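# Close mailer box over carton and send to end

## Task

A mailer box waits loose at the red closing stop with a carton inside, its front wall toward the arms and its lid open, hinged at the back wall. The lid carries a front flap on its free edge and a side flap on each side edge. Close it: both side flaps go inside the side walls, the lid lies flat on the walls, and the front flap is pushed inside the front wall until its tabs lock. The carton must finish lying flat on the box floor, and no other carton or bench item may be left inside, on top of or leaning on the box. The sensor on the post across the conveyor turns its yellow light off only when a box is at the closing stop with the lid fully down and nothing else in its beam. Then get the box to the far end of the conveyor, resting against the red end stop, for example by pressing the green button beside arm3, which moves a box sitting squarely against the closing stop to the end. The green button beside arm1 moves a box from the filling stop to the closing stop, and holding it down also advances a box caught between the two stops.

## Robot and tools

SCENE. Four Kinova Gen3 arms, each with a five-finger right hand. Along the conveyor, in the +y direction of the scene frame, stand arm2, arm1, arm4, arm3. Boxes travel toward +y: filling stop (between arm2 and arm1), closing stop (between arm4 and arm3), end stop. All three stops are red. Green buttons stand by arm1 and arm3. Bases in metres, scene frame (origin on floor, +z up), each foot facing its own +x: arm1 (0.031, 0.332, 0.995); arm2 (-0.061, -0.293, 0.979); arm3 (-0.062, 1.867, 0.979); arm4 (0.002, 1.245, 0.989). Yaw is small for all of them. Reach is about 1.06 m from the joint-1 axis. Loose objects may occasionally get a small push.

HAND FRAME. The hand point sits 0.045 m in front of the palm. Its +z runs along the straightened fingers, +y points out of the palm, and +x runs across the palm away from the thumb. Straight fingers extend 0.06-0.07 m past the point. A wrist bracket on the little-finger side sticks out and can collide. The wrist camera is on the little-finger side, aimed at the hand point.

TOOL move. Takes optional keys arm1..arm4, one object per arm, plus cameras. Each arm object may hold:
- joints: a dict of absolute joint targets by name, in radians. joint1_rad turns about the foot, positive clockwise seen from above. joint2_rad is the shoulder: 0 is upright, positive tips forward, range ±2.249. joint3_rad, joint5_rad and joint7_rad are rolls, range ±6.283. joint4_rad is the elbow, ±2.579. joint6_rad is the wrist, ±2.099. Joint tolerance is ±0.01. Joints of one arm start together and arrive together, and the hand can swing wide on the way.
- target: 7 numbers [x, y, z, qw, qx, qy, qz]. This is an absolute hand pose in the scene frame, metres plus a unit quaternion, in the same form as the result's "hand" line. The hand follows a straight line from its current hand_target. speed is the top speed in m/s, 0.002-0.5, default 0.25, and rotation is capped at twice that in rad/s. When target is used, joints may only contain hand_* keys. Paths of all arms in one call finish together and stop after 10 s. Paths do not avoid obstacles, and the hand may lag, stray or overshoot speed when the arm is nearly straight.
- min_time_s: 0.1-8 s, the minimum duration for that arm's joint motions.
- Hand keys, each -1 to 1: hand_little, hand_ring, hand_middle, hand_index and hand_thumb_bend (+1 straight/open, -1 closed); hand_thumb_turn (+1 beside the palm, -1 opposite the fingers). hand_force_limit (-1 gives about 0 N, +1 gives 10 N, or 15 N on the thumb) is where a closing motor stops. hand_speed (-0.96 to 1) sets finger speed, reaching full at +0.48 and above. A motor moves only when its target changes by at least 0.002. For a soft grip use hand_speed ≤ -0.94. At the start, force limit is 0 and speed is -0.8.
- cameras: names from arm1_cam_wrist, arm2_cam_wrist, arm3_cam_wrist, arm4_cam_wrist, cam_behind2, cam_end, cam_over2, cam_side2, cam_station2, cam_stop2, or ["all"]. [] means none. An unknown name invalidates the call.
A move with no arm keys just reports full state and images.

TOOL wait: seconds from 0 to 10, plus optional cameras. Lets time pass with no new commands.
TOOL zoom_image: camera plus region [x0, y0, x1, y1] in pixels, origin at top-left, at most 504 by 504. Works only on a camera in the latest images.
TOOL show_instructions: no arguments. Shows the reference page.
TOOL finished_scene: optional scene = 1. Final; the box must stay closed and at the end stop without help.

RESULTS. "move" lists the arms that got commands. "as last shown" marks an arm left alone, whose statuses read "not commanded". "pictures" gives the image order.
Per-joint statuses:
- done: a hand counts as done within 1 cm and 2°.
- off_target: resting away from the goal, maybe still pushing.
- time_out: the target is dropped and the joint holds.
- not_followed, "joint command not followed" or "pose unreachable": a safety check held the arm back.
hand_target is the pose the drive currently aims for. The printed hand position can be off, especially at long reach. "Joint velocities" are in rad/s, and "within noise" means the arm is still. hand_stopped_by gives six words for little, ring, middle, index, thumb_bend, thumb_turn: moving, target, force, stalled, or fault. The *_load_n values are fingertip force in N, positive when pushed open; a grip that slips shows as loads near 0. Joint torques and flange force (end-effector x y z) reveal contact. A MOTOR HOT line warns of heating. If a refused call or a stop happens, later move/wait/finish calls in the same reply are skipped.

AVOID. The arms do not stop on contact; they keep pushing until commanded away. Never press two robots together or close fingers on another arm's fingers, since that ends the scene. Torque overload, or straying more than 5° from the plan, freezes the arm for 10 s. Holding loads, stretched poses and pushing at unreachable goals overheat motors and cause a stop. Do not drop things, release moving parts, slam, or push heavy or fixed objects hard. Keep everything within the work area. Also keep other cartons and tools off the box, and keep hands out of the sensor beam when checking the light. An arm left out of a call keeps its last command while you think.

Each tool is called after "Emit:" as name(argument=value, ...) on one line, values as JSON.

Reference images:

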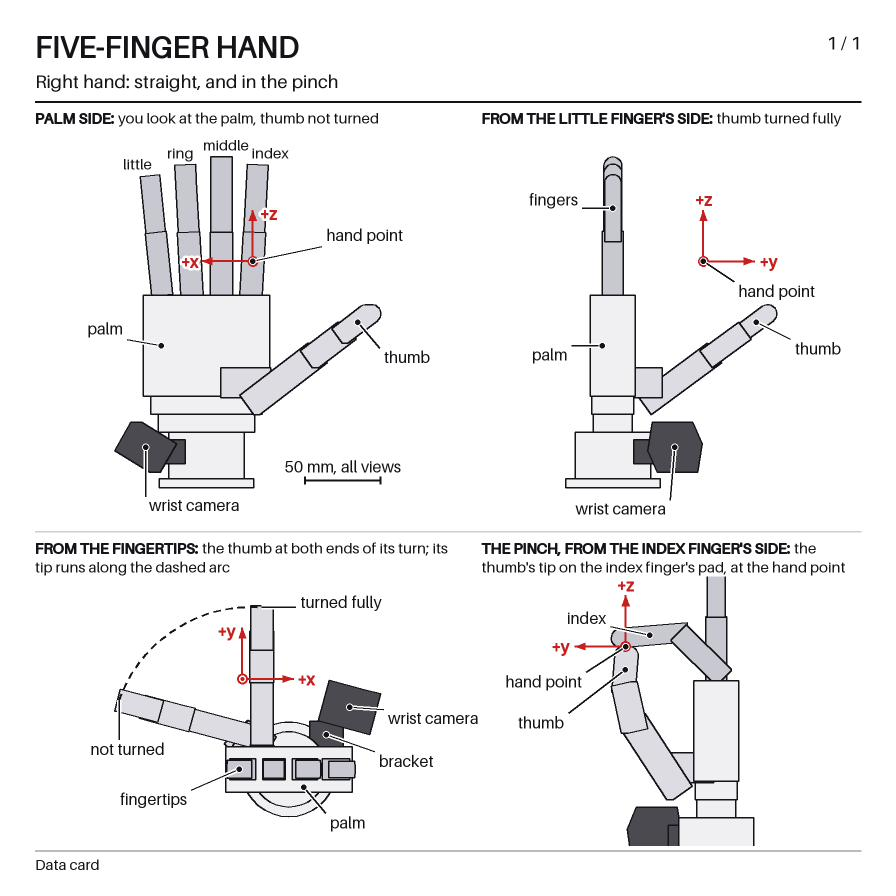

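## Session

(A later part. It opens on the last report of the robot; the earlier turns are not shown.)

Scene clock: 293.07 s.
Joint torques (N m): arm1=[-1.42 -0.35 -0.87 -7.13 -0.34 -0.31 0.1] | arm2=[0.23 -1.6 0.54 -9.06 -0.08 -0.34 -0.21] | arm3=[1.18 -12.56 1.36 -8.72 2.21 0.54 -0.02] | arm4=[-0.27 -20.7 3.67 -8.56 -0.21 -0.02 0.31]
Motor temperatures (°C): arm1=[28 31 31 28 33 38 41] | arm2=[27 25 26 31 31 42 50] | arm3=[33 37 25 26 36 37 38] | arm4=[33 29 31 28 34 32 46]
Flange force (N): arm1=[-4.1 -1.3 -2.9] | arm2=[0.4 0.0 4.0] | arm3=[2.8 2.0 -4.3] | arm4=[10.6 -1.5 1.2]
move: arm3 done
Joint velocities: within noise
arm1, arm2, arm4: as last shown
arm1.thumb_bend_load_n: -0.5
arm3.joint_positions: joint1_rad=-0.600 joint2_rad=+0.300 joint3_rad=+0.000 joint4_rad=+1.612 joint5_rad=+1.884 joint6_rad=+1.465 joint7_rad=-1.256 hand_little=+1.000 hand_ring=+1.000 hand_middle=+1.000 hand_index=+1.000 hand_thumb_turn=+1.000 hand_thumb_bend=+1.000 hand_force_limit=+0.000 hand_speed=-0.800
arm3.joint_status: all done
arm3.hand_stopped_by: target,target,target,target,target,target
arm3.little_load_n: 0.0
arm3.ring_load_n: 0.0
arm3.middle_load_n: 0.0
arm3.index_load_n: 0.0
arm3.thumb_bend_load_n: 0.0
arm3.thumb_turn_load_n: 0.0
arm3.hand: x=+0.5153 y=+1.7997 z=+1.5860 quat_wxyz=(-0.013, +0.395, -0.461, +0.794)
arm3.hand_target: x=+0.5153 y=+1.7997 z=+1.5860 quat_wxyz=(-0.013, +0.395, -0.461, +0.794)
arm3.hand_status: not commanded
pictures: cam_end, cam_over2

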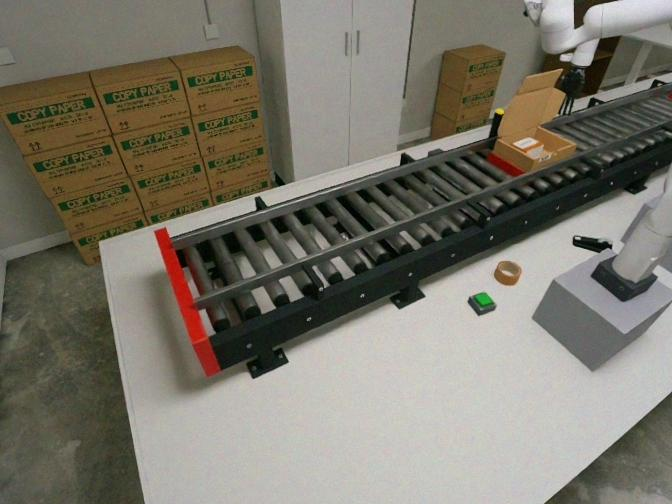

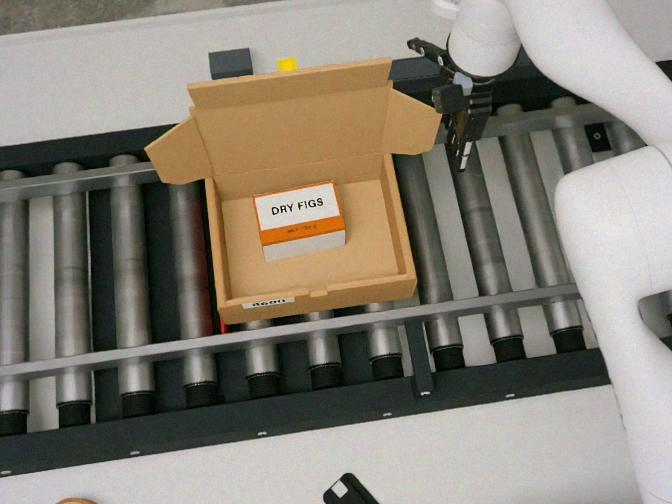

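Emit:
move(arm3={"target": [0.52, 1.85, 1.25, 0.3265, 0.6272, -0.3265, 0.6272], "speed": 0.25})

Emit:
move(arm3={"target": [0.584, 1.778, 1.085, 0.3265, 0.6272, -0.3265, 0.6272], "speed": 0.15}, cameras=["cam_over2", "cam_behind2", "cam_station2", "cam_end"])

Scene clock: 302.90 s.
Joint torques (N m): arm1=[-1.36 -0.32 -0.84 -7.15 -0.34 -0.32 0.1] | arm2=[0.25 -1.55 0.49 -9.08 -0.11 -0.35 -0.2] | arm3=[1.26 -18.78 2.59 -5.47 1.57 1.59 0.06] | arm4=[-0.26 -20.7 3.66 -8.49 -0.19 -0.02 0.31]
Motor temperatures (°C): arm1=[28 31 31 28 33 38 41] | arm2=[27 25 26 31 31 42 50] | arm3=[32 37 25 26 36 37 38] | arm4=[33 29 31 28 34 32 46]
Flange force (N): arm1=[-4.0 -1.3 -2.8] | arm2=[0.5 -0.3 4.1] | arm3=[2.2 3.4 -2.7] | arm4=[10.2 -1.4 1.0]
move: arm3 done
Joint velocities: within noise
arm1, arm2, arm4: as last shown
arm1.thumb_bend_load_n: 0.0
arm3.joint_positions: joint1_rad=-0.661 joint2_rad=+0.913 joint3_rad=-0.044 joint4_rad=+1.551 joint5_rad=+1.593 joint6_rad=+1.587 joint7_rad=-0.884 hand_little=+1.000 hand_ring=+1.000 hand_middle=+1.000 hand_index=+1.000 hand_thumb_turn=+1.000 hand_thumb_bend=+1.000 hand_force_limit=+0.000 hand_speed=-0.800
arm3.joint_status: not commanded
arm3.hand_stopped_by: target,target,target,target,target,target
arm3.little_load_n: 0.0
arm3.ring_load_n: 0.0
arm3.middle_load_n: 0.0
arm3.index_load_n: 0.0
arm3.thumb_bend_load_n: 0.0
arm3.thumb_turn_load_n: 0.0
arm3.hand: x=+0.5200 y=+1.8500 z=+1.2500 quat_wxyz=(+0.327, +0.627, -0.326, +0.627)
arm3.hand_target: x=+0.5200 y=+1.8500 z=+1.2500 quat_wxyz=(+0.327, +0.627, -0.326, +0.627)
arm3.hand_status: done (0.000 m and 0.0 deg from the pose sent, 0.340 m and 53.6 deg at the start)
arm4.middle_load_n: 0.5
pictures: none

Scene clock: 304.73 s.
Joint torques (N m): arm1=[-1.4 -0.33 -0.84 -7.1 -0.32 -0.31 0.1] | arm2=[0.24 -1.62 0.53 -9.1 -0.06 -0.33 -0.21] | arm3=[1.2 -21.08 3.24 -4.67 1.2 1.8 0.08] | arm4=[-0.23 -20.68 3.68 -8.5 -0.2 -0.04 0.3]
Motor temperatures (°C): arm1=[28 31 31 28 33 38 41] | arm2=[27 25 26 31 31 42 50] | arm3=[32 37 25 26 36 37 38] | arm4=[33 29 31 28 34 32 46]
Flange force (N): arm1=[-4.0 -1.2 -2.9] | arm2=[0.4 -0.1 4.2] | arm3=[3.0 2.9 -3.0] | arm4=[10.3 -1.4 1.0]
move: arm3 done
Joint velocities: within noise
arm1.joint_positions: joint1_rad=+0.683 joint2_rad=-0.494 joint3_rad=-0.032 joint4_rad=+1.553 joint5_rad=-0.076 joint6_rad=+2.041 joint7_rad=-1.728 hand_little=+1.000 hand_ring=+1.000 hand_middle=+1.000 hand_index=+1.000 hand_thumb_turn=+1.000 hand_thumb_bend=+1.000 hand_force_limit=+0.000 hand_speed=-0.800
arm1.joint_status: not commanded
arm1.hand_stopped_by: target,target,target,target,target,target
arm1.little_load_n: 0.0
arm1.ring_load_n: 0.0
arm1.middle_load_n: 0.0
arm1.index_load_n: 0.0
arm1.thumb_bend_load_n: 0.0
arm1.thumb_turn_load_n: 0.0
arm1.hand: x=+0.1701 y=+0.3083 z=+1.4863 quat_wxyz=(-0.021, -0.348, -0.937, -0.020)
arm1.hand_target: x=+0.1701 y=+0.3083 z=+1.4863 quat_wxyz=(-0.021, -0.348, -0.937, -0.020)
arm1.hand_status: not commanded
arm2.joint_positions: joint1_rad=-0.434 joint2_rad=-0.363 joint3_rad=-0.120 joint4_rad=+1.537 joint5_rad=-0.061 joint6_rad=+1.933 joint7_rad=-2.051 hand_little=+1.000 hand_ring=+1.000 hand_middle=+1.000 hand_index=+1.000 hand_thumb_turn=+1.000 hand_thumb_bend=+1.000 hand_force_limit=+0.000 hand_speed=-0.800
arm2.joint_status: not commanded
arm2.hand_stopped_by: target,target,target,target,target,target
arm2.little_load_n: 0.0
arm2.ring_load_n: 0.0
arm2.middle_load_n: 0.0
arm2.index_load_n: 0.0
arm2.thumb_bend_load_n: 0.0
arm2.thumb_turn_load_n: 0.5
arm2.hand: x=+0.1101 y=-0.1672 z=+1.4577 quat_wxyz=(-0.007, -0.007, -1.000, -0.013)
arm2.hand_target: x=+0.1101 y=-0.1672 z=+1.4577 quat_wxyz=(-0.007, -0.007, -1.000, -0.013)
arm2.hand_status: not commanded
arm3.joint_positions: joint1_rad=-0.521 joint2_rad=+1.276 joint3_rad=+0.011 joint4_rad=+1.369 joint5_rad=+1.717 joint6_rad=+1.470 joint7_rad=-1.074 hand_little=+1.000 hand_ring=+1.000 hand_middle=+1.000 hand_index=+1.000 hand_thumb_turn=+1.000 hand_thumb_bend=+1.000 hand_force_limit=+0.000 hand_speed=-0.800
arm3.joint_status: not commanded
arm3.hand_stopped_by: target,target,target,target,target,target
arm3.little_load_n: 0.0
arm3.ring_load_n: 0.0
arm3.middle_load_n: 0.0
arm3.index_load_n: 0.0
arm3.thumb_bend_load_n: 0.5
arm3.thumb_turn_load_n: 0.0
arm3.hand: x=+0.5840 y=+1.7780 z=+1.0850 quat_wxyz=(+0.326, +0.627, -0.326, +0.627)
arm3.hand_target: x=+0.5840 y=+1.7780 z=+1.0850 quat_wxyz=(+0.327, +0.627, -0.326, +0.627)
arm3.hand_status: done (0.000 m and 0.0 deg from the pose sent, 0.191 m and 0.0 deg at the start)
arm4: as last shown
arm4.middle_load_n: 0.0
pictures: cam_behind2, cam_end, cam_over2, cam_station2

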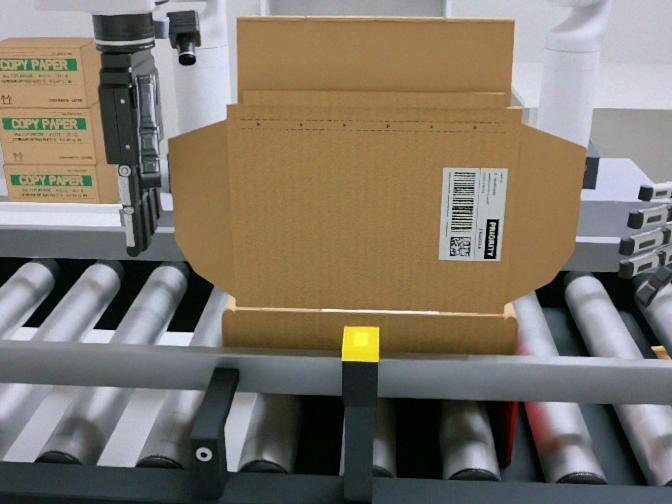

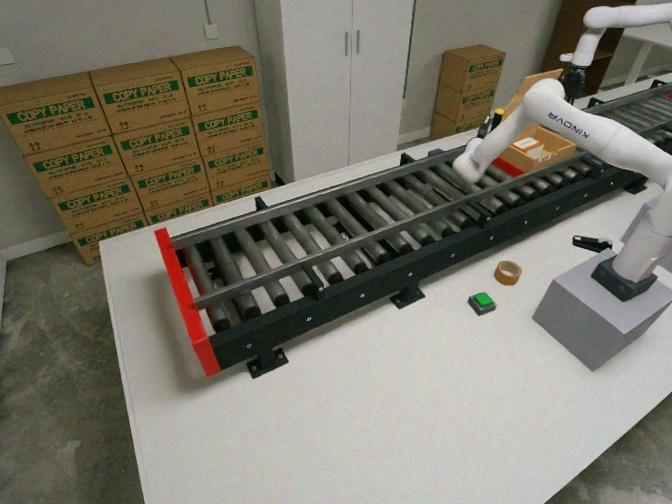

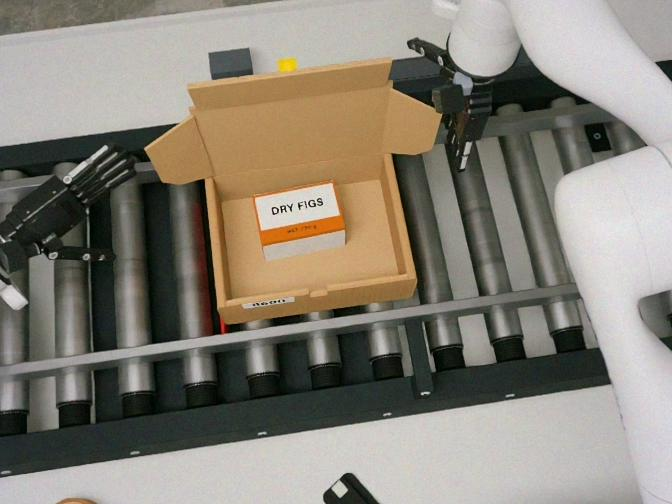

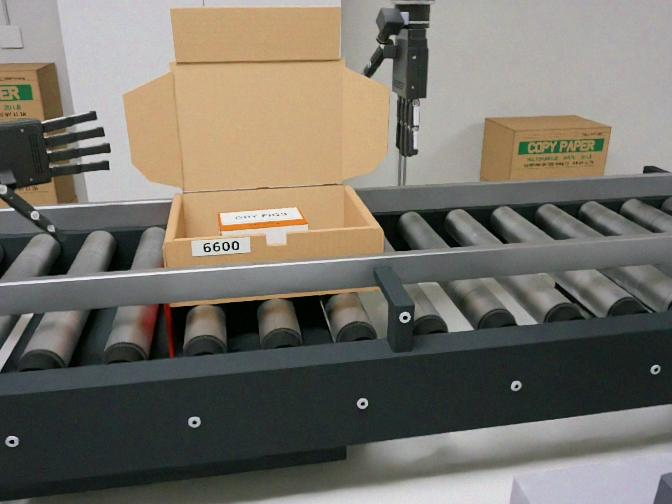

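Emit:
move(arm3={"joints": {"hand_thumb_turn": -1, "hand_speed": 0.2}}, arm4={"joints": {"hand_index": 0, "hand_speed": 0.2}})

Emit:
move(arm3={"target": [0.559, 1.718, 1.085, 0.3265, 0.6272, -0.3265, 0.6272], "speed": 0.1}, arm4={"target": [0.668, 1.43, 1.15, 0, 0, 1, 0], "speed": 0.06}, cameras=["cam_over2", "cam_behind2", "arm4_cam_wrist"])

Scene clock: 319.40 s.
Joint torques (N m): arm1=[-1.38 -0.35 -0.9 -7.13 -0.31 -0.32 0.08] | arm2=[0.29 -1.56 0.5 -9.04 -0.08 -0.32 -0.2] | arm3=[1.25 -21.11 3.34 -4.64 1.2 1.78 0.08] | arm4=[-0.24 -20.67 3.65 -8.51 -0.25 -0.04 0.32]
Motor temperatures (°C): arm1=[28 31 31 28 33 38 41] | arm2=[27 25 26 31 31 42 50] | arm3=[32 37 25 26 35 37 38] | arm4=[33 29 31 28 34 32 46]
Flange force (N): arm1=[-4.1 -1.5 -2.9] | arm2=[0.4 -0.1 4.0] | arm3=[2.9 2.7 -3.2] | arm4=[10.4 -1.4 1.0]
move: arm3 done; arm4 done
Joint velocities: within noise
arm1, arm2: as last shown
arm2.thumb_turn_load_n: 0.0
arm3.joint_positions: joint1_rad=-0.521 joint2_rad=+1.276 joint3_rad=+0.011 joint4_rad=+1.369 joint5_rad=+1.717 joint6_rad=+1.470 joint7_rad=-1.074 hand_little=+1.000 hand_ring=+1.000 hand_middle=+1.000 hand_index=+1.000 hand_thumb_turn=-1.000 hand_thumb_bend=+1.000 hand_force_limit=+0.000 hand_speed=+0.200
arm3.joint_status: all done
arm3.hand_stopped_by: target,target,target,target,target,target
arm3.little_load_n: 0.0
arm3.ring_load_n: 0.0
arm3.middle_load_n: 0.0
arm3.index_load_n: 0.0
arm3.thumb_bend_load_n: 0.0
arm3.thumb_turn_load_n: 0.5
arm3.hand: x=+0.5840 y=+1.7780 z=+1.0850 quat_wxyz=(+0.327, +0.627, -0.327, +0.627)
arm3.hand_target: x=+0.5840 y=+1.7780 z=+1.0850 quat_wxyz=(+0.327, +0.627, -0.327, +0.627)
arm3.hand_status: not commanded
arm4.joint_positions: joint1_rad=-0.245 joint2_rad=+0.915 joint3_rad=+0.384 joint4_rad=+0.892 joint5_rad=-0.308 joint6_rad=+1.376 joint7_rad=-1.586 hand_little=+1.000 hand_ring=+1.000 hand_middle=+1.000 hand_index=+0.000 hand_thumb_turn=+1.000 hand_thumb_bend=+1.000 hand_force_limit=+0.000 hand_speed=+0.200
arm4.joint_status: all done
arm4.hand_stopped_by: target,target,target,target,target,target
arm4.little_load_n: 0.0
arm4.ring_load_n: 0.0
arm4.middle_load_n: 0.0
arm4.index_load_n: 0.0
arm4.thumb_bend_load_n: 0.0
arm4.thumb_turn_load_n: 0.0
arm4.hand: x=+0.6650 y=+1.3900 z=+1.1500 quat_wxyz=(+0.000, +0.000, -1.000, +0.000)
arm4.hand_target: x=+0.6650 y=+1.3900 z=+1.1500 quat_wxyz=(+0.000, +0.000, -1.000, +0.000)
arm4.hand_status: not commanded
pictures: none

Scene clock: 320.60 s.
Joint torques (N m): arm1=[-1.41 -0.37 -0.85 -7.15 -0.33 -0.31 0.08] | arm2=[0.21 -1.6 0.56 -9.08 -0.05 -0.36 -0.18] | arm3=[2.04 -20.22 4.18 -3.67 0.61 2.31 0.1] | arm4=[-23.29 -7.18 -13.3 -5.95 -9.86 -0.17 1.19]
Motor temperatures (°C): arm1=[28 31 31 28 33 38 41] | arm2=[27 25 26 31 31 42 50] | arm3=[32 37 25 26 35 37 38] | arm4=[33 29 31 28 34 32 46]
Flange force (N): arm1=[-4.1 -1.3 -2.8] | arm2=[0.5 0.1 4.0] | arm3=[2.4 0.9 -3.9] | arm4=[8.5 -36.6 -21.9]
move: arm3 done; arm4 done
Joint velocities: within noise
arm1, arm2: as last shown
arm1.thumb_bend_load_n: -0.5
arm3.joint_positions: joint1_rad=-0.455 joint2_rad=+1.233 joint3_rad=+0.043 joint4_rad=+1.547 joint5_rad=+1.792 joint6_rad=+1.436 joint7_rad=-1.220 hand_little=+1.000 hand_ring=+1.000 hand_middle=+1.000 hand_index=+1.000 hand_thumb_turn=-1.000 hand_thumb_bend=+1.000 hand_force_limit=+0.000 hand_speed=+0.200
arm3.joint_status: not commanded
arm3.hand_stopped_by: target,target,target,target,target,target
arm3.little_load_n: 0.5
arm3.ring_load_n: 0.0
arm3.middle_load_n: 0.0
arm3.index_load_n: 0.0
arm3.thumb_bend_load_n: 0.0
arm3.thumb_turn_load_n: 0.5
arm3.hand: x=+0.5590 y=+1.7180 z=+1.0850 quat_wxyz=(+0.326, +0.627, -0.327, +0.627)
arm3.hand_target: x=+0.5590 y=+1.7180 z=+1.0850 quat_wxyz=(+0.326, +0.627, -0.327, +0.627)
arm3.hand_status: done (0.000 m and 0.0 deg from the pose sent, 0.065 m and 0.0 deg at the start)
arm4.joint_positions: joint1_rad=-0.296 joint2_rad=+0.944 joint3_rad=+0.384 joint4_rad=+0.831 joint5_rad=-0.313 joint6_rad=+1.407 joint7_rad=-1.654 hand_little=+1.000 hand_ring=+1.000 hand_middle=+1.000 hand_index=-0.002 hand_thumb_turn=+1.000 hand_thumb_bend=+1.000 hand_force_limit=+0.000 hand_speed=+0.200
arm4.joint_status: not commanded
arm4.hand_stopped_by: target,target,target,target,target,target
arm4.little_load_n: 0.0
arm4.ring_load_n: 0.0
arm4.middle_load_n: 0.0
arm4.index_load_n: -14.0
arm4.thumb_bend_load_n: 0.0
arm4.thumb_turn_load_n: 0.0
arm4.hand: x=+0.6680 y=+1.4300 z=+1.1500 quat_wxyz=(+0.000, +0.000, -1.000, +0.000)
arm4.hand_target: x=+0.6680 y=+1.4300 z=+1.1500 quat_wxyz=(+0.000, +0.000, -1.000, +0.000)
arm4.hand_status: done (0.000 m and 0.0 deg from the pose sent, 0.040 m and 0.0 deg at the start)
pictures: arm4_cam_wrist, cam_behind2, cam_over2
arm4_cam_wrist: T_world_to_cam=[[-0.21159, 0.97566, 0.05769, -1.32627], [0.7737, 0.13114, 0.61983, -1.4343], [0.59717, 0.17578, -0.78261, 0.36269]] pos_world=[0.61251, 1.41832, 1.24938]

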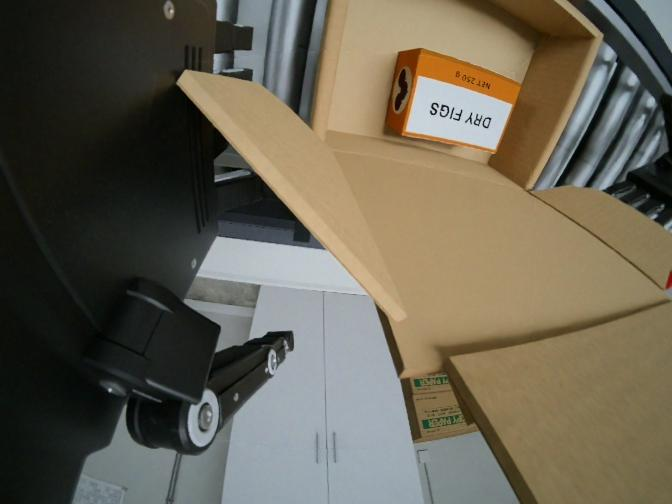

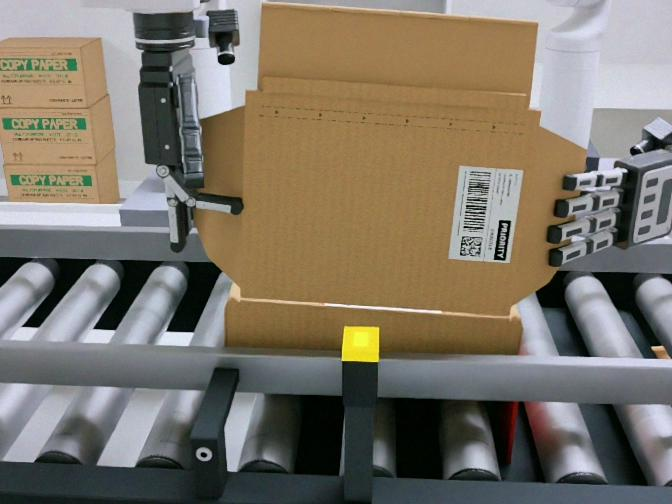

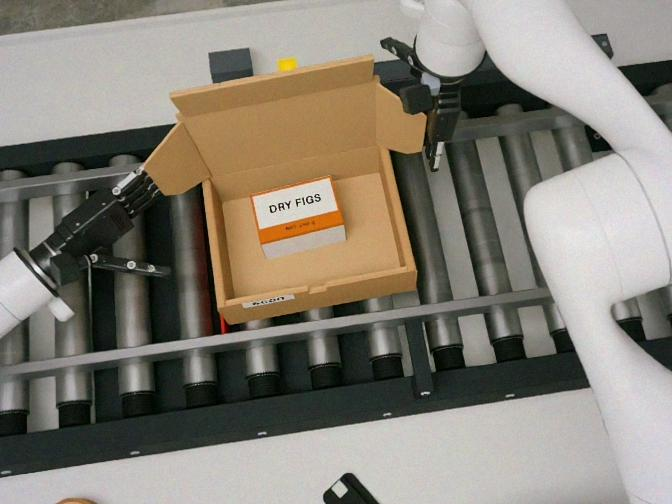

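Emit:
move(arm4={"target": [0.668, 1.385, 1.15, 0, 0, 1, 0], "speed": 0.1}, cameras=["cam_over2", "cam_behind2", "arm4_cam_wrist", "cam_side2"])

Scene clock: 329.80 s.
Joint torques (N m): arm1=[-1.38 -0.34 -0.9 -7.14 -0.34 -0.33 0.11] | arm2=[0.22 -1.56 0.49 -9.04 -0.07 -0.37 -0.18] | arm3=[1.66 -20.11 3.86 -3.73 0.73 2.13 0.07] | arm4=[-0.23 -20.84 3.67 -8.51 -0.2 0 0.31]
Motor temperatures (°C): arm1=[28 31 31 28 33 38 41] | arm2=[27 25 26 31 30 42 50] | arm3=[32 38 25 26 35 37 38] | arm4=[33 29 31 27 34 32 46]
Flange force (N): arm1=[-4.0 -1.4 -2.9] | arm2=[0.5 -0.1 3.9] | arm3=[2.7 1.3 -3.6] | arm4=[10.5 -1.3 1.2]
move: arm4 done
Joint velocities: within noise
arm1, arm2, arm3: as last shown
arm1.thumb_bend_load_n: 0.0
arm2.thumb_bend_load_n: -0.5
arm3.little_load_n: 0.0
arm4.joint_positions: joint1_rad=-0.234 joint2_rad=+0.922 joint3_rad=+0.384 joint4_rad=+0.878 joint5_rad=-0.309 joint6_rad=+1.383 joint7_rad=-1.579 hand_little=+1.000 hand_ring=+1.000 hand_middle=+1.000 hand_index=+0.000 hand_thumb_turn=+1.000 hand_thumb_bend=+1.000 hand_force_limit=+0.000 hand_speed=+0.200
arm4.joint_status: not commanded
arm4.hand_stopped_by: target,target,target,target,target,target
arm4.little_load_n: 0.0
arm4.ring_load_n: 0.0
arm4.middle_load_n: 0.0
arm4.index_load_n: 0.0
arm4.thumb_bend_load_n: 0.0
arm4.thumb_turn_load_n: 0.0
arm4.hand: x=+0.6680 y=+1.3850 z=+1.1500 quat_wxyz=(+0.000, +0.000, -1.000, +0.000)
arm4.hand_target: x=+0.6680 y=+1.3850 z=+1.1500 quat_wxyz=(+0.000, +0.000, -1.000, +0.000)
arm4.hand_status: done (0.000 m and 0.0 deg from the pose sent, 0.045 m and 0.0 deg at the start)
pictures: arm4_cam_wrist, cam_behind2, cam_over2, cam_side2
arm4_cam_wrist: T_world_to_cam=[[-0.21166, 0.97564, 0.05763, -1.28232], [0.77368, 0.13124, 0.61983, -1.42854], [0.59717, 0.17578, -0.78261, 0.37059]] pos_world=[0.61251, 1.37342, 1.24938]

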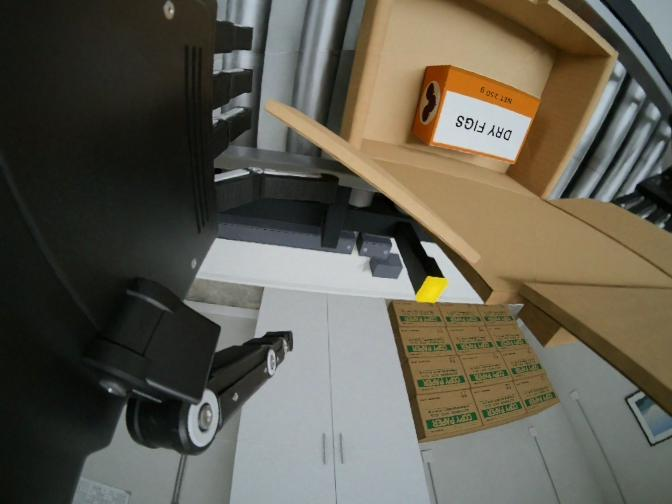

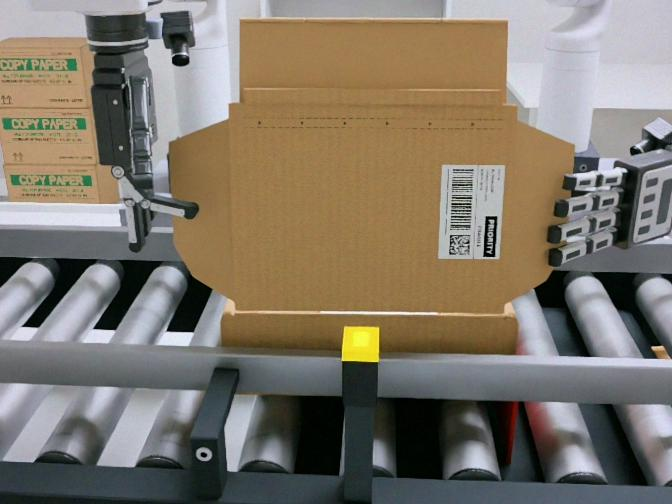

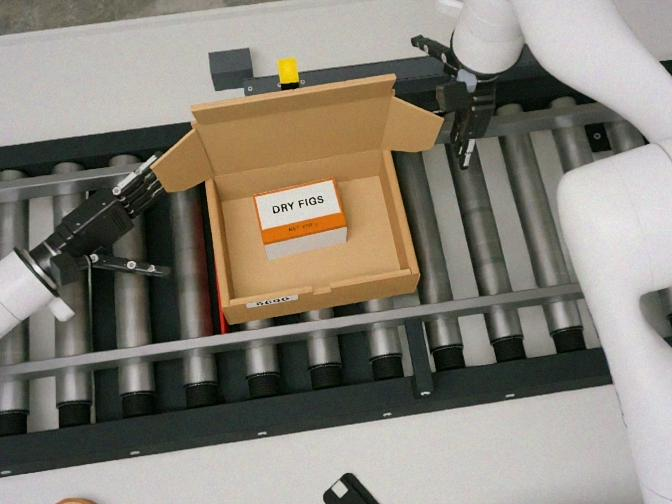

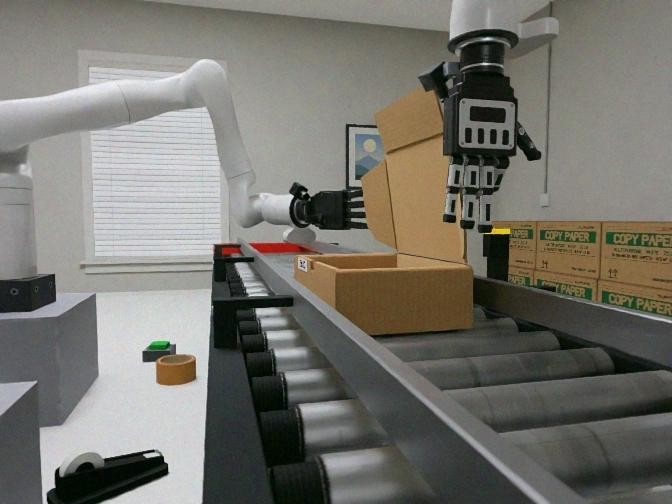

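Emit:
move(arm4={"target": [0.687, 1.385, 1.18, 0, 0, 1, 0], "speed": 0.1})

Emit:
move(arm4={"target": [0.687, 1.43, 1.18, 0, 0, 1, 0], "speed": 0.06}, cameras=["cam_over2", "cam_behind2", "arm4_cam_wrist"])

Scene clock: 351.27 s.
Joint torques (N m): arm1=[-1.39 -0.34 -0.89 -7.08 -0.31 -0.32 0.12] | arm2=[0.23 -1.65 0.52 -9.08 -0.07 -0.34 -0.2] | arm3=[1.61 -20.09 3.88 -3.76 0.76 2.13 0.06] | arm4=[-0.21 -21.58 3.4 -8.64 -0.21 -0.03 0.3]
Motor temperatures (°C): arm1=[28 30 31 28 32 38 41] | arm2=[27 25 26 31 30 42 50] | arm3=[32 38 25 26 35 37 38] | arm4=[33 29 31 27 34 32 46]
Flange force (N): arm1=[-4.1 -1.3 -3.1] | arm2=[0.3 0.0 4.0] | arm3=[2.8 1.3 -3.6] | arm4=[13.4 -1.6 2.5]
move: arm4 done
Joint velocities: within noise
arm1, arm2, arm3: as last shown
arm2.thumb_bend_load_n: 0.0
arm3.thumb_turn_load_n: 0.0
arm4.joint_positions: joint1_rad=-0.200 joint2_rad=+0.969 joint3_rad=+0.386 joint4_rad=+0.674 joint5_rad=-0.316 joint6_rad=+1.531 joint7_rad=-1.605 hand_little=+1.000 hand_ring=+1.000 hand_middle=+1.000 hand_index=+0.000 hand_thumb_turn=+1.000 hand_thumb_bend=+1.000 hand_force_limit=+0.000 hand_speed=+0.200
arm4.joint_status: not commanded
arm4.hand_stopped_by: target,target,target,target,target,target
arm4.little_load_n: 0.0
arm4.ring_load_n: 0.0
arm4.middle_load_n: 0.0
arm4.index_load_n: 0.0
arm4.thumb_bend_load_n: 0.0
arm4.thumb_turn_load_n: 0.0
arm4.hand: x=+0.6870 y=+1.3850 z=+1.1800 quat_wxyz=(+0.000, +0.000, -1.000, +0.000)
arm4.hand_target: x=+0.6870 y=+1.3850 z=+1.1800 quat_wxyz=(+0.000, +0.000, -1.000, +0.000)
arm4.hand_status: done (0.000 m and 0.0 deg from the pose sent, 0.036 m and 0.0 deg at the start)
pictures: none

Scene clock: 352.53 s.
Joint torques (N m): arm1=[-1.41 -0.31 -0.85 -7.13 -0.33 -0.32 0.09] | arm2=[0.3 -1.59 0.55 -9.08 -0.07 -0.35 -0.2] | arm3=[1.54 -20.13 3.75 -3.76 0.75 2.08 0.09] | arm4=[-5.86 -19.22 -0.45 -8.54 -2.91 -0.5 0.33]
Motor temperatures (°C): arm1=[28 30 31 28 32 38 41] | arm2=[27 25 26 31 30 42 50] | arm3=[32 38 25 26 35 37 38] | arm4=[33 29 31 27 34 32 46]
Flange force (N): arm1=[-3.9 -1.2 -2.8] | arm2=[0.5 0.0 4.1] | arm3=[2.6 1.5 -3.5] | arm4=[14.3 -11.3 -1.8]
move: arm4 done
Joint velocities: within noise
arm1, arm2, arm3: as last shown
arm4.joint_positions: joint1_rad=-0.257 joint2_rad=+0.996 joint3_rad=+0.386 joint4_rad=+0.616 joint5_rad=-0.321 joint6_rad=+1.561 joint7_rad=-1.681 hand_little=+1.000 hand_ring=+1.000 hand_middle=+1.000 hand_index=+0.000 hand_thumb_turn=+1.000 hand_thumb_bend=+1.000 hand_force_limit=+0.000 hand_speed=+0.200
arm4.joint_status: not commanded
arm4.hand_stopped_by: target,target,target,target,target,target
arm4.little_load_n: 0.5
arm4.ring_load_n: 0.0
arm4.middle_load_n: 0.0
arm4.index_load_n: 0.0
arm4.thumb_bend_load_n: 0.0
arm4.thumb_turn_load_n: 0.0
arm4.hand: x=+0.6870 y=+1.4300 z=+1.1800 quat_wxyz=(+0.000, +0.000, -1.000, +0.000)
arm4.hand_target: x=+0.6870 y=+1.4300 z=+1.1800 quat_wxyz=(+0.000, +0.000, -1.000, +0.000)
arm4.hand_status: done (0.000 m and 0.0 deg from the pose sent, 0.045 m and 0.0 deg at the start)
pictures: arm4_cam_wrist, cam_behind2, cam_over2
arm4_cam_wrist: T_world_to_cam=[[-0.21171, 0.97563, 0.05769, -1.32396], [0.77363, 0.13122, 0.6199, -1.46778], [0.59723, 0.17587, -0.78256, 0.37458]] pos_world=[0.63151, 1.41842, 1.27938]

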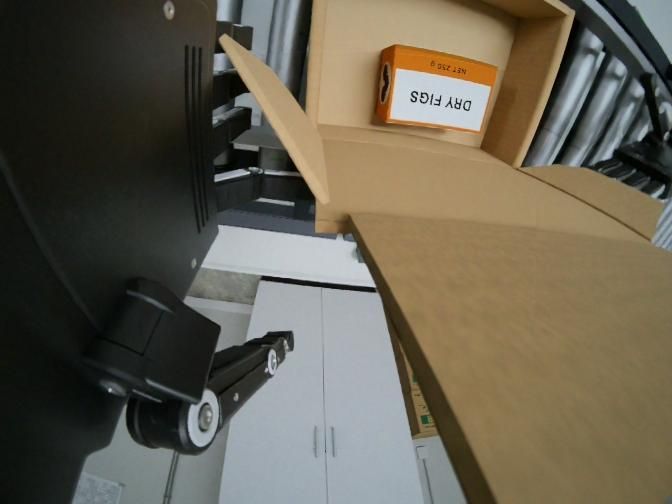

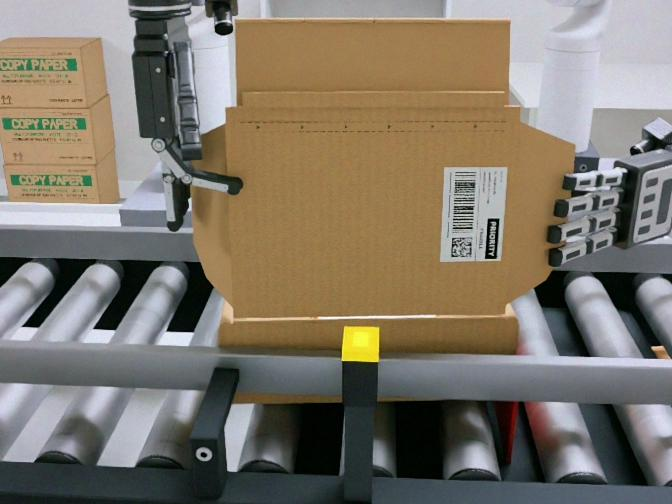

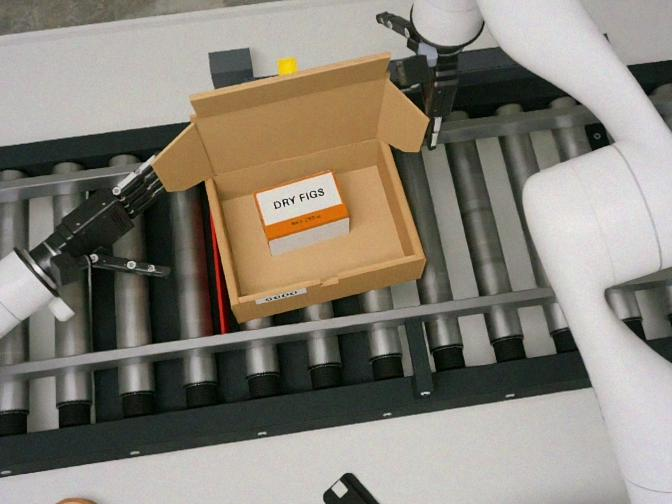

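Emit:
move(arm4={"target": [0.687, 1.452, 1.18, 0, 0, 1, 0], "speed": 0.05}, arm3={"target": [0.546, 1.695, 1.085, 0.3265, 0.6272, -0.3265, 0.6272], "speed": 0.06}, cameras=["cam_over2", "cam_behind2", "cam_station2"])

Scene clock: 357.80 s.
Joint torques (N m): arm1=[-1.38 -0.34 -0.89 -7.13 -0.34 -0.31 0.1] | arm2=[0.25 -1.56 0.5 -9.07 -0.07 -0.32 -0.2] | arm3=[5.47 -18.44 5.52 -2.23 -0.86 2.09 0.13] | arm4=[-2.94 -23.48 1.55 -9.92 -1.76 -0.41 0.15]
Motor temperatures (°C): arm1=[28 30 31 28 32 38 41] | arm2=[27 25 26 31 30 42 50] | arm3=[32 38 25 26 35 37 38] | arm4=[33 29 31 27 34 32 46]
Flange force (N): arm1=[-4.1 -1.4 -2.9] | arm2=[0.5 -0.1 4.1] | arm3=[4.0 -2.6 -7.7] | arm4=[16.1 -7.9 5.0]
move: arm3 done; arm4 done
Joint velocities: within noise
arm1, arm2: as last shown
arm3.joint_positions: joint1_rad=-0.429 joint2_rad=+1.218 joint3_rad=+0.057 joint4_rad=+1.619 joint5_rad=+1.826 joint6_rad=+1.429 joint7_rad=-1.282 hand_little=+1.000 hand_ring=+1.000 hand_middle=+1.000 hand_index=+1.000 hand_thumb_turn=-1.000 hand_thumb_bend=+1.000 hand_force_limit=+0.000 hand_speed=+0.200
arm3.joint_status: not commanded
arm3.hand_stopped_by: target,target,target,target,target,target
arm3.little_load_n: 0.0
arm3.ring_load_n: 0.0
arm3.middle_load_n: 1.0
arm3.index_load_n: 0.0
arm3.thumb_bend_load_n: 0.0
arm3.thumb_turn_load_n: 0.0
arm3.hand: x=+0.5460 y=+1.6950 z=+1.0850 quat_wxyz=(+0.326, +0.627, -0.327, +0.627)
arm3.hand_target: x=+0.5460 y=+1.6950 z=+1.0850 quat_wxyz=(+0.327, +0.627, -0.326, +0.627)
arm3.hand_status: done (0.000 m and 0.0 deg from the pose sent, 0.026 m and 0.0 deg at the start)
arm4.joint_positions: joint1_rad=-0.282 joint2_rad=+1.015 joint3_rad=+0.386 joint4_rad=+0.575 joint5_rad=-0.325 joint6_rad=+1.582 joint7_rad=-1.719 hand_little=+1.000 hand_ring=+1.000 hand_middle=+1.000 hand_index=+0.000 hand_thumb_turn=+1.000 hand_thumb_bend=+1.000 hand_force_limit=+0.000 hand_speed=+0.200
arm4.joint_status: not commanded
arm4.hand_stopped_by: target,target,target,target,target,target
arm4.little_load_n: 0.5
arm4.ring_load_n: 0.0
arm4.middle_load_n: 0.0
arm4.index_load_n: 0.5
arm4.thumb_bend_load_n: 0.0
arm4.thumb_turn_load_n: 0.0
arm4.hand: x=+0.6870 y=+1.4520 z=+1.1800 quat_wxyz=(+0.000, +0.000, -1.000, +0.000)
arm4.hand_target: x=+0.6870 y=+1.4520 z=+1.1800 quat_wxyz=(+0.000, +0.000, -1.000, +0.000)
arm4.hand_status: done (0.000 m and 0.0 deg from the pose sent, 0.022 m and 0.0 deg at the start)
pictures: cam_behind2, cam_over2, cam_station2

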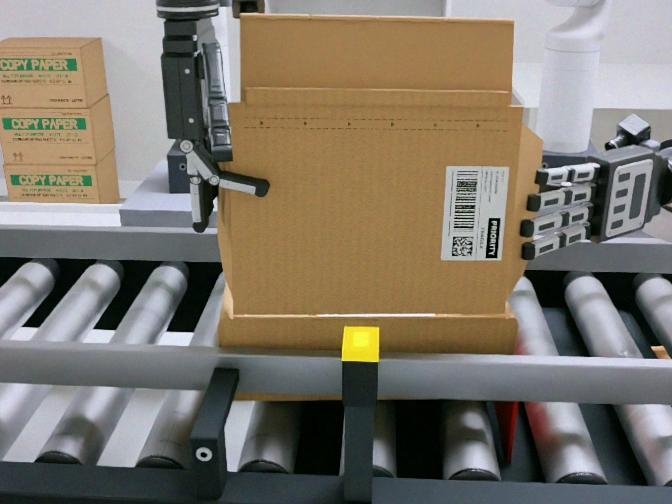

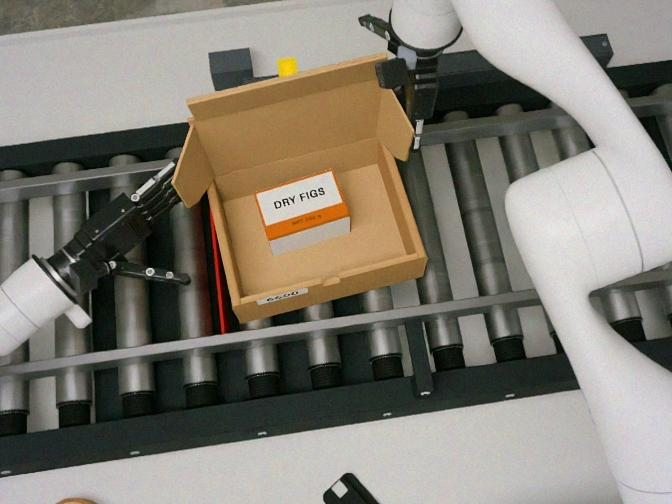

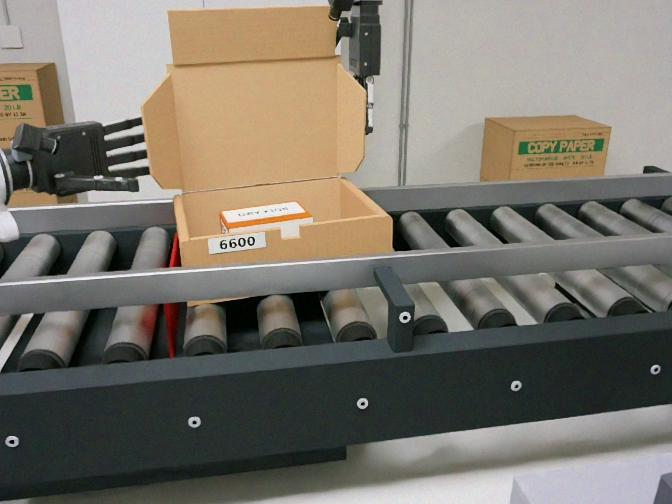

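Emit:
move(arm4={"target": [0.687, 1.462, 1.18, 0, 0, 1, 0], "speed": 0.04}, arm3={"target": [0.534, 1.678, 1.085, 0.3265, 0.6272, -0.3265, 0.6272], "speed": 0.06}, cameras=["cam_over2", "cam_behind2", "cam_station2", "arm4_cam_wrist"])

Scene clock: 363.47 s.
Joint torques (N m): arm1=[-1.39 -0.32 -0.86 -7.11 -0.33 -0.31 0.12] | arm2=[0.21 -1.64 0.52 -9.06 -0.08 -0.36 -0.22] | arm3=[6.93 -18.92 7.08 -1.99 -1.31 2.83 0.14] | arm4=[-6.48 -21.04 -0.64 -8.91 -3.13 0.03 0.24]
Motor temperatures (°C): arm1=[28 30 31 28 32 38 41] | arm2=[27 25 26 31 30 42 50] | arm3=[32 38 25 26 35 37 38] | arm4=[33 29 31 27 34 32 46]
Flange force (N): arm1=[-4.0 -1.2 -2.9] | arm2=[0.3 -0.1 3.9] | arm3=[2.3 -4.3 -9.5] | arm4=[14.3 -13.0 1.5]
move: arm3 done; arm4 done
Joint velocities: within noise
arm1, arm2: as last shown
arm2.ring_load_n: -0.5
arm3.joint_positions: joint1_rad=-0.410 joint2_rad=+1.208 joint3_rad=+0.067 joint4_rad=+1.677 joint5_rad=+1.853 joint6_rad=+1.427 joint7_rad=-1.334 hand_little=+1.000 hand_ring=+1.000 hand_middle=+1.000 hand_index=+1.000 hand_thumb_turn=-1.000 hand_thumb_bend=+1.000 hand_force_limit=+0.000 hand_speed=+0.200
arm3.joint_status: not commanded
arm3.hand_stopped_by: target,target,target,target,target,target
arm3.little_load_n: 0.0
arm3.ring_load_n: 0.0
arm3.middle_load_n: 1.0
arm3.index_load_n: 0.0
arm3.thumb_bend_load_n: 0.0
arm3.thumb_turn_load_n: 0.5
arm3.hand: x=+0.5340 y=+1.6780 z=+1.0850 quat_wxyz=(+0.326, +0.627, -0.327, +0.627)
arm3.hand_target: x=+0.5340 y=+1.6780 z=+1.0850 quat_wxyz=(+0.327, +0.627, -0.327, +0.627)
arm3.hand_status: done (0.000 m and 0.0 deg from the pose sent, 0.021 m and 0.0 deg at the start)
arm4.joint_positions: joint1_rad=-0.293 joint2_rad=+1.025 joint3_rad=+0.386 joint4_rad=+0.553 joint5_rad=-0.327 joint6_rad=+1.593 joint7_rad=-1.737 hand_little=+1.000 hand_ring=+1.000 hand_middle=+1.000 hand_index=+0.000 hand_thumb_turn=+1.000 hand_thumb_bend=+1.000 hand_force_limit=+0.000 hand_speed=+0.200
arm4.joint_status: not commanded
arm4.hand_stopped_by: target,target,target,target,target,target
arm4.little_load_n: 0.0
arm4.ring_load_n: 0.0
arm4.middle_load_n: 0.0
arm4.index_load_n: 0.5
arm4.thumb_bend_load_n: 0.0
arm4.thumb_turn_load_n: -0.5
arm4.hand: x=+0.6870 y=+1.4620 z=+1.1800 quat_wxyz=(+0.000, +0.000, -1.000, +0.000)
arm4.hand_target: x=+0.6870 y=+1.4620 z=+1.1800 quat_wxyz=(+0.000, +0.000, -1.000, +0.000)
arm4.hand_status: done (0.000 m and 0.0 deg from the pose sent, 0.010 m and 0.0 deg at the start)
pictures: arm4_cam_wrist, cam_behind2, cam_over2, cam_station2
arm4_cam_wrist: T_world_to_cam=[[-0.21166, 0.97564, 0.05763, -1.35515], [0.77368, 0.13124, 0.61983, -1.47194], [0.59717, 0.17578, -0.78261, 0.36919]] pos_world=[0.63151, 1.45042, 1.27938]

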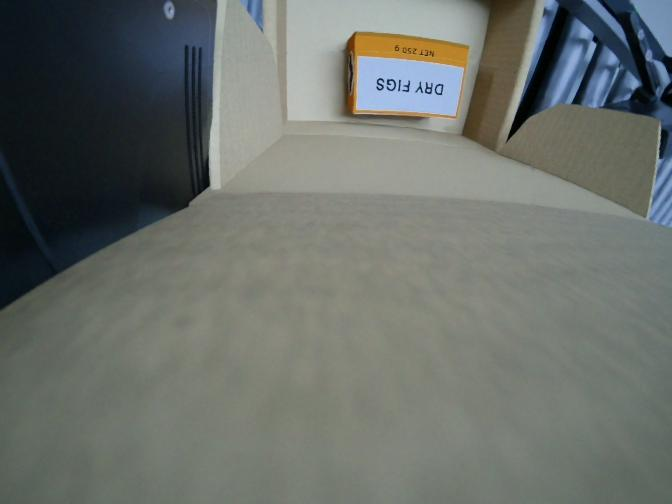

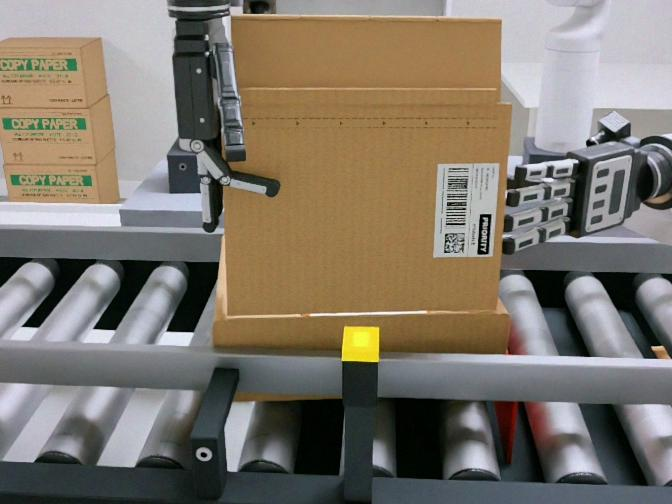

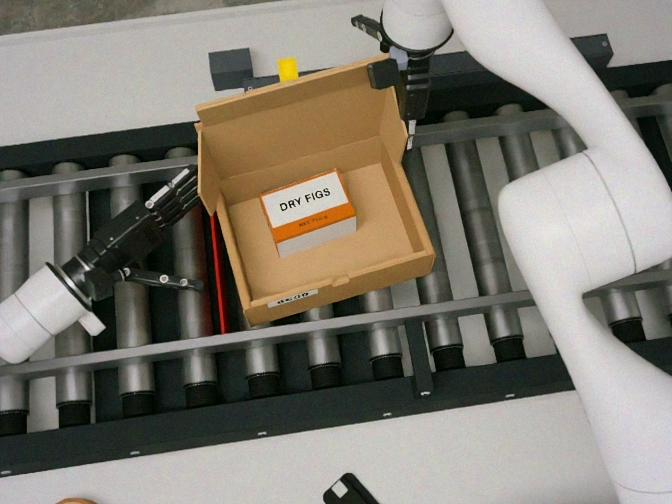

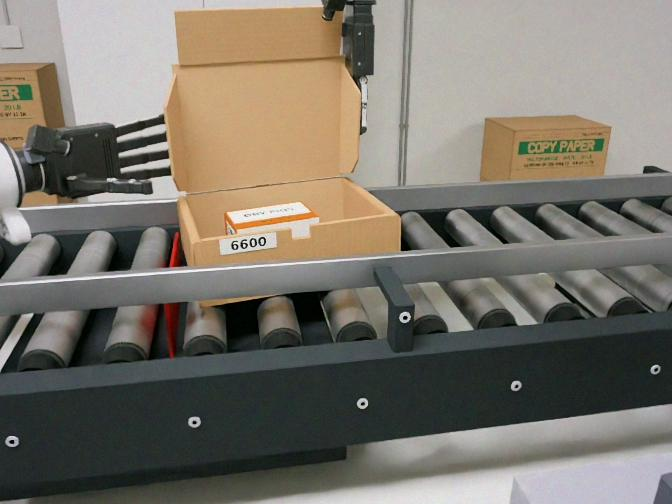

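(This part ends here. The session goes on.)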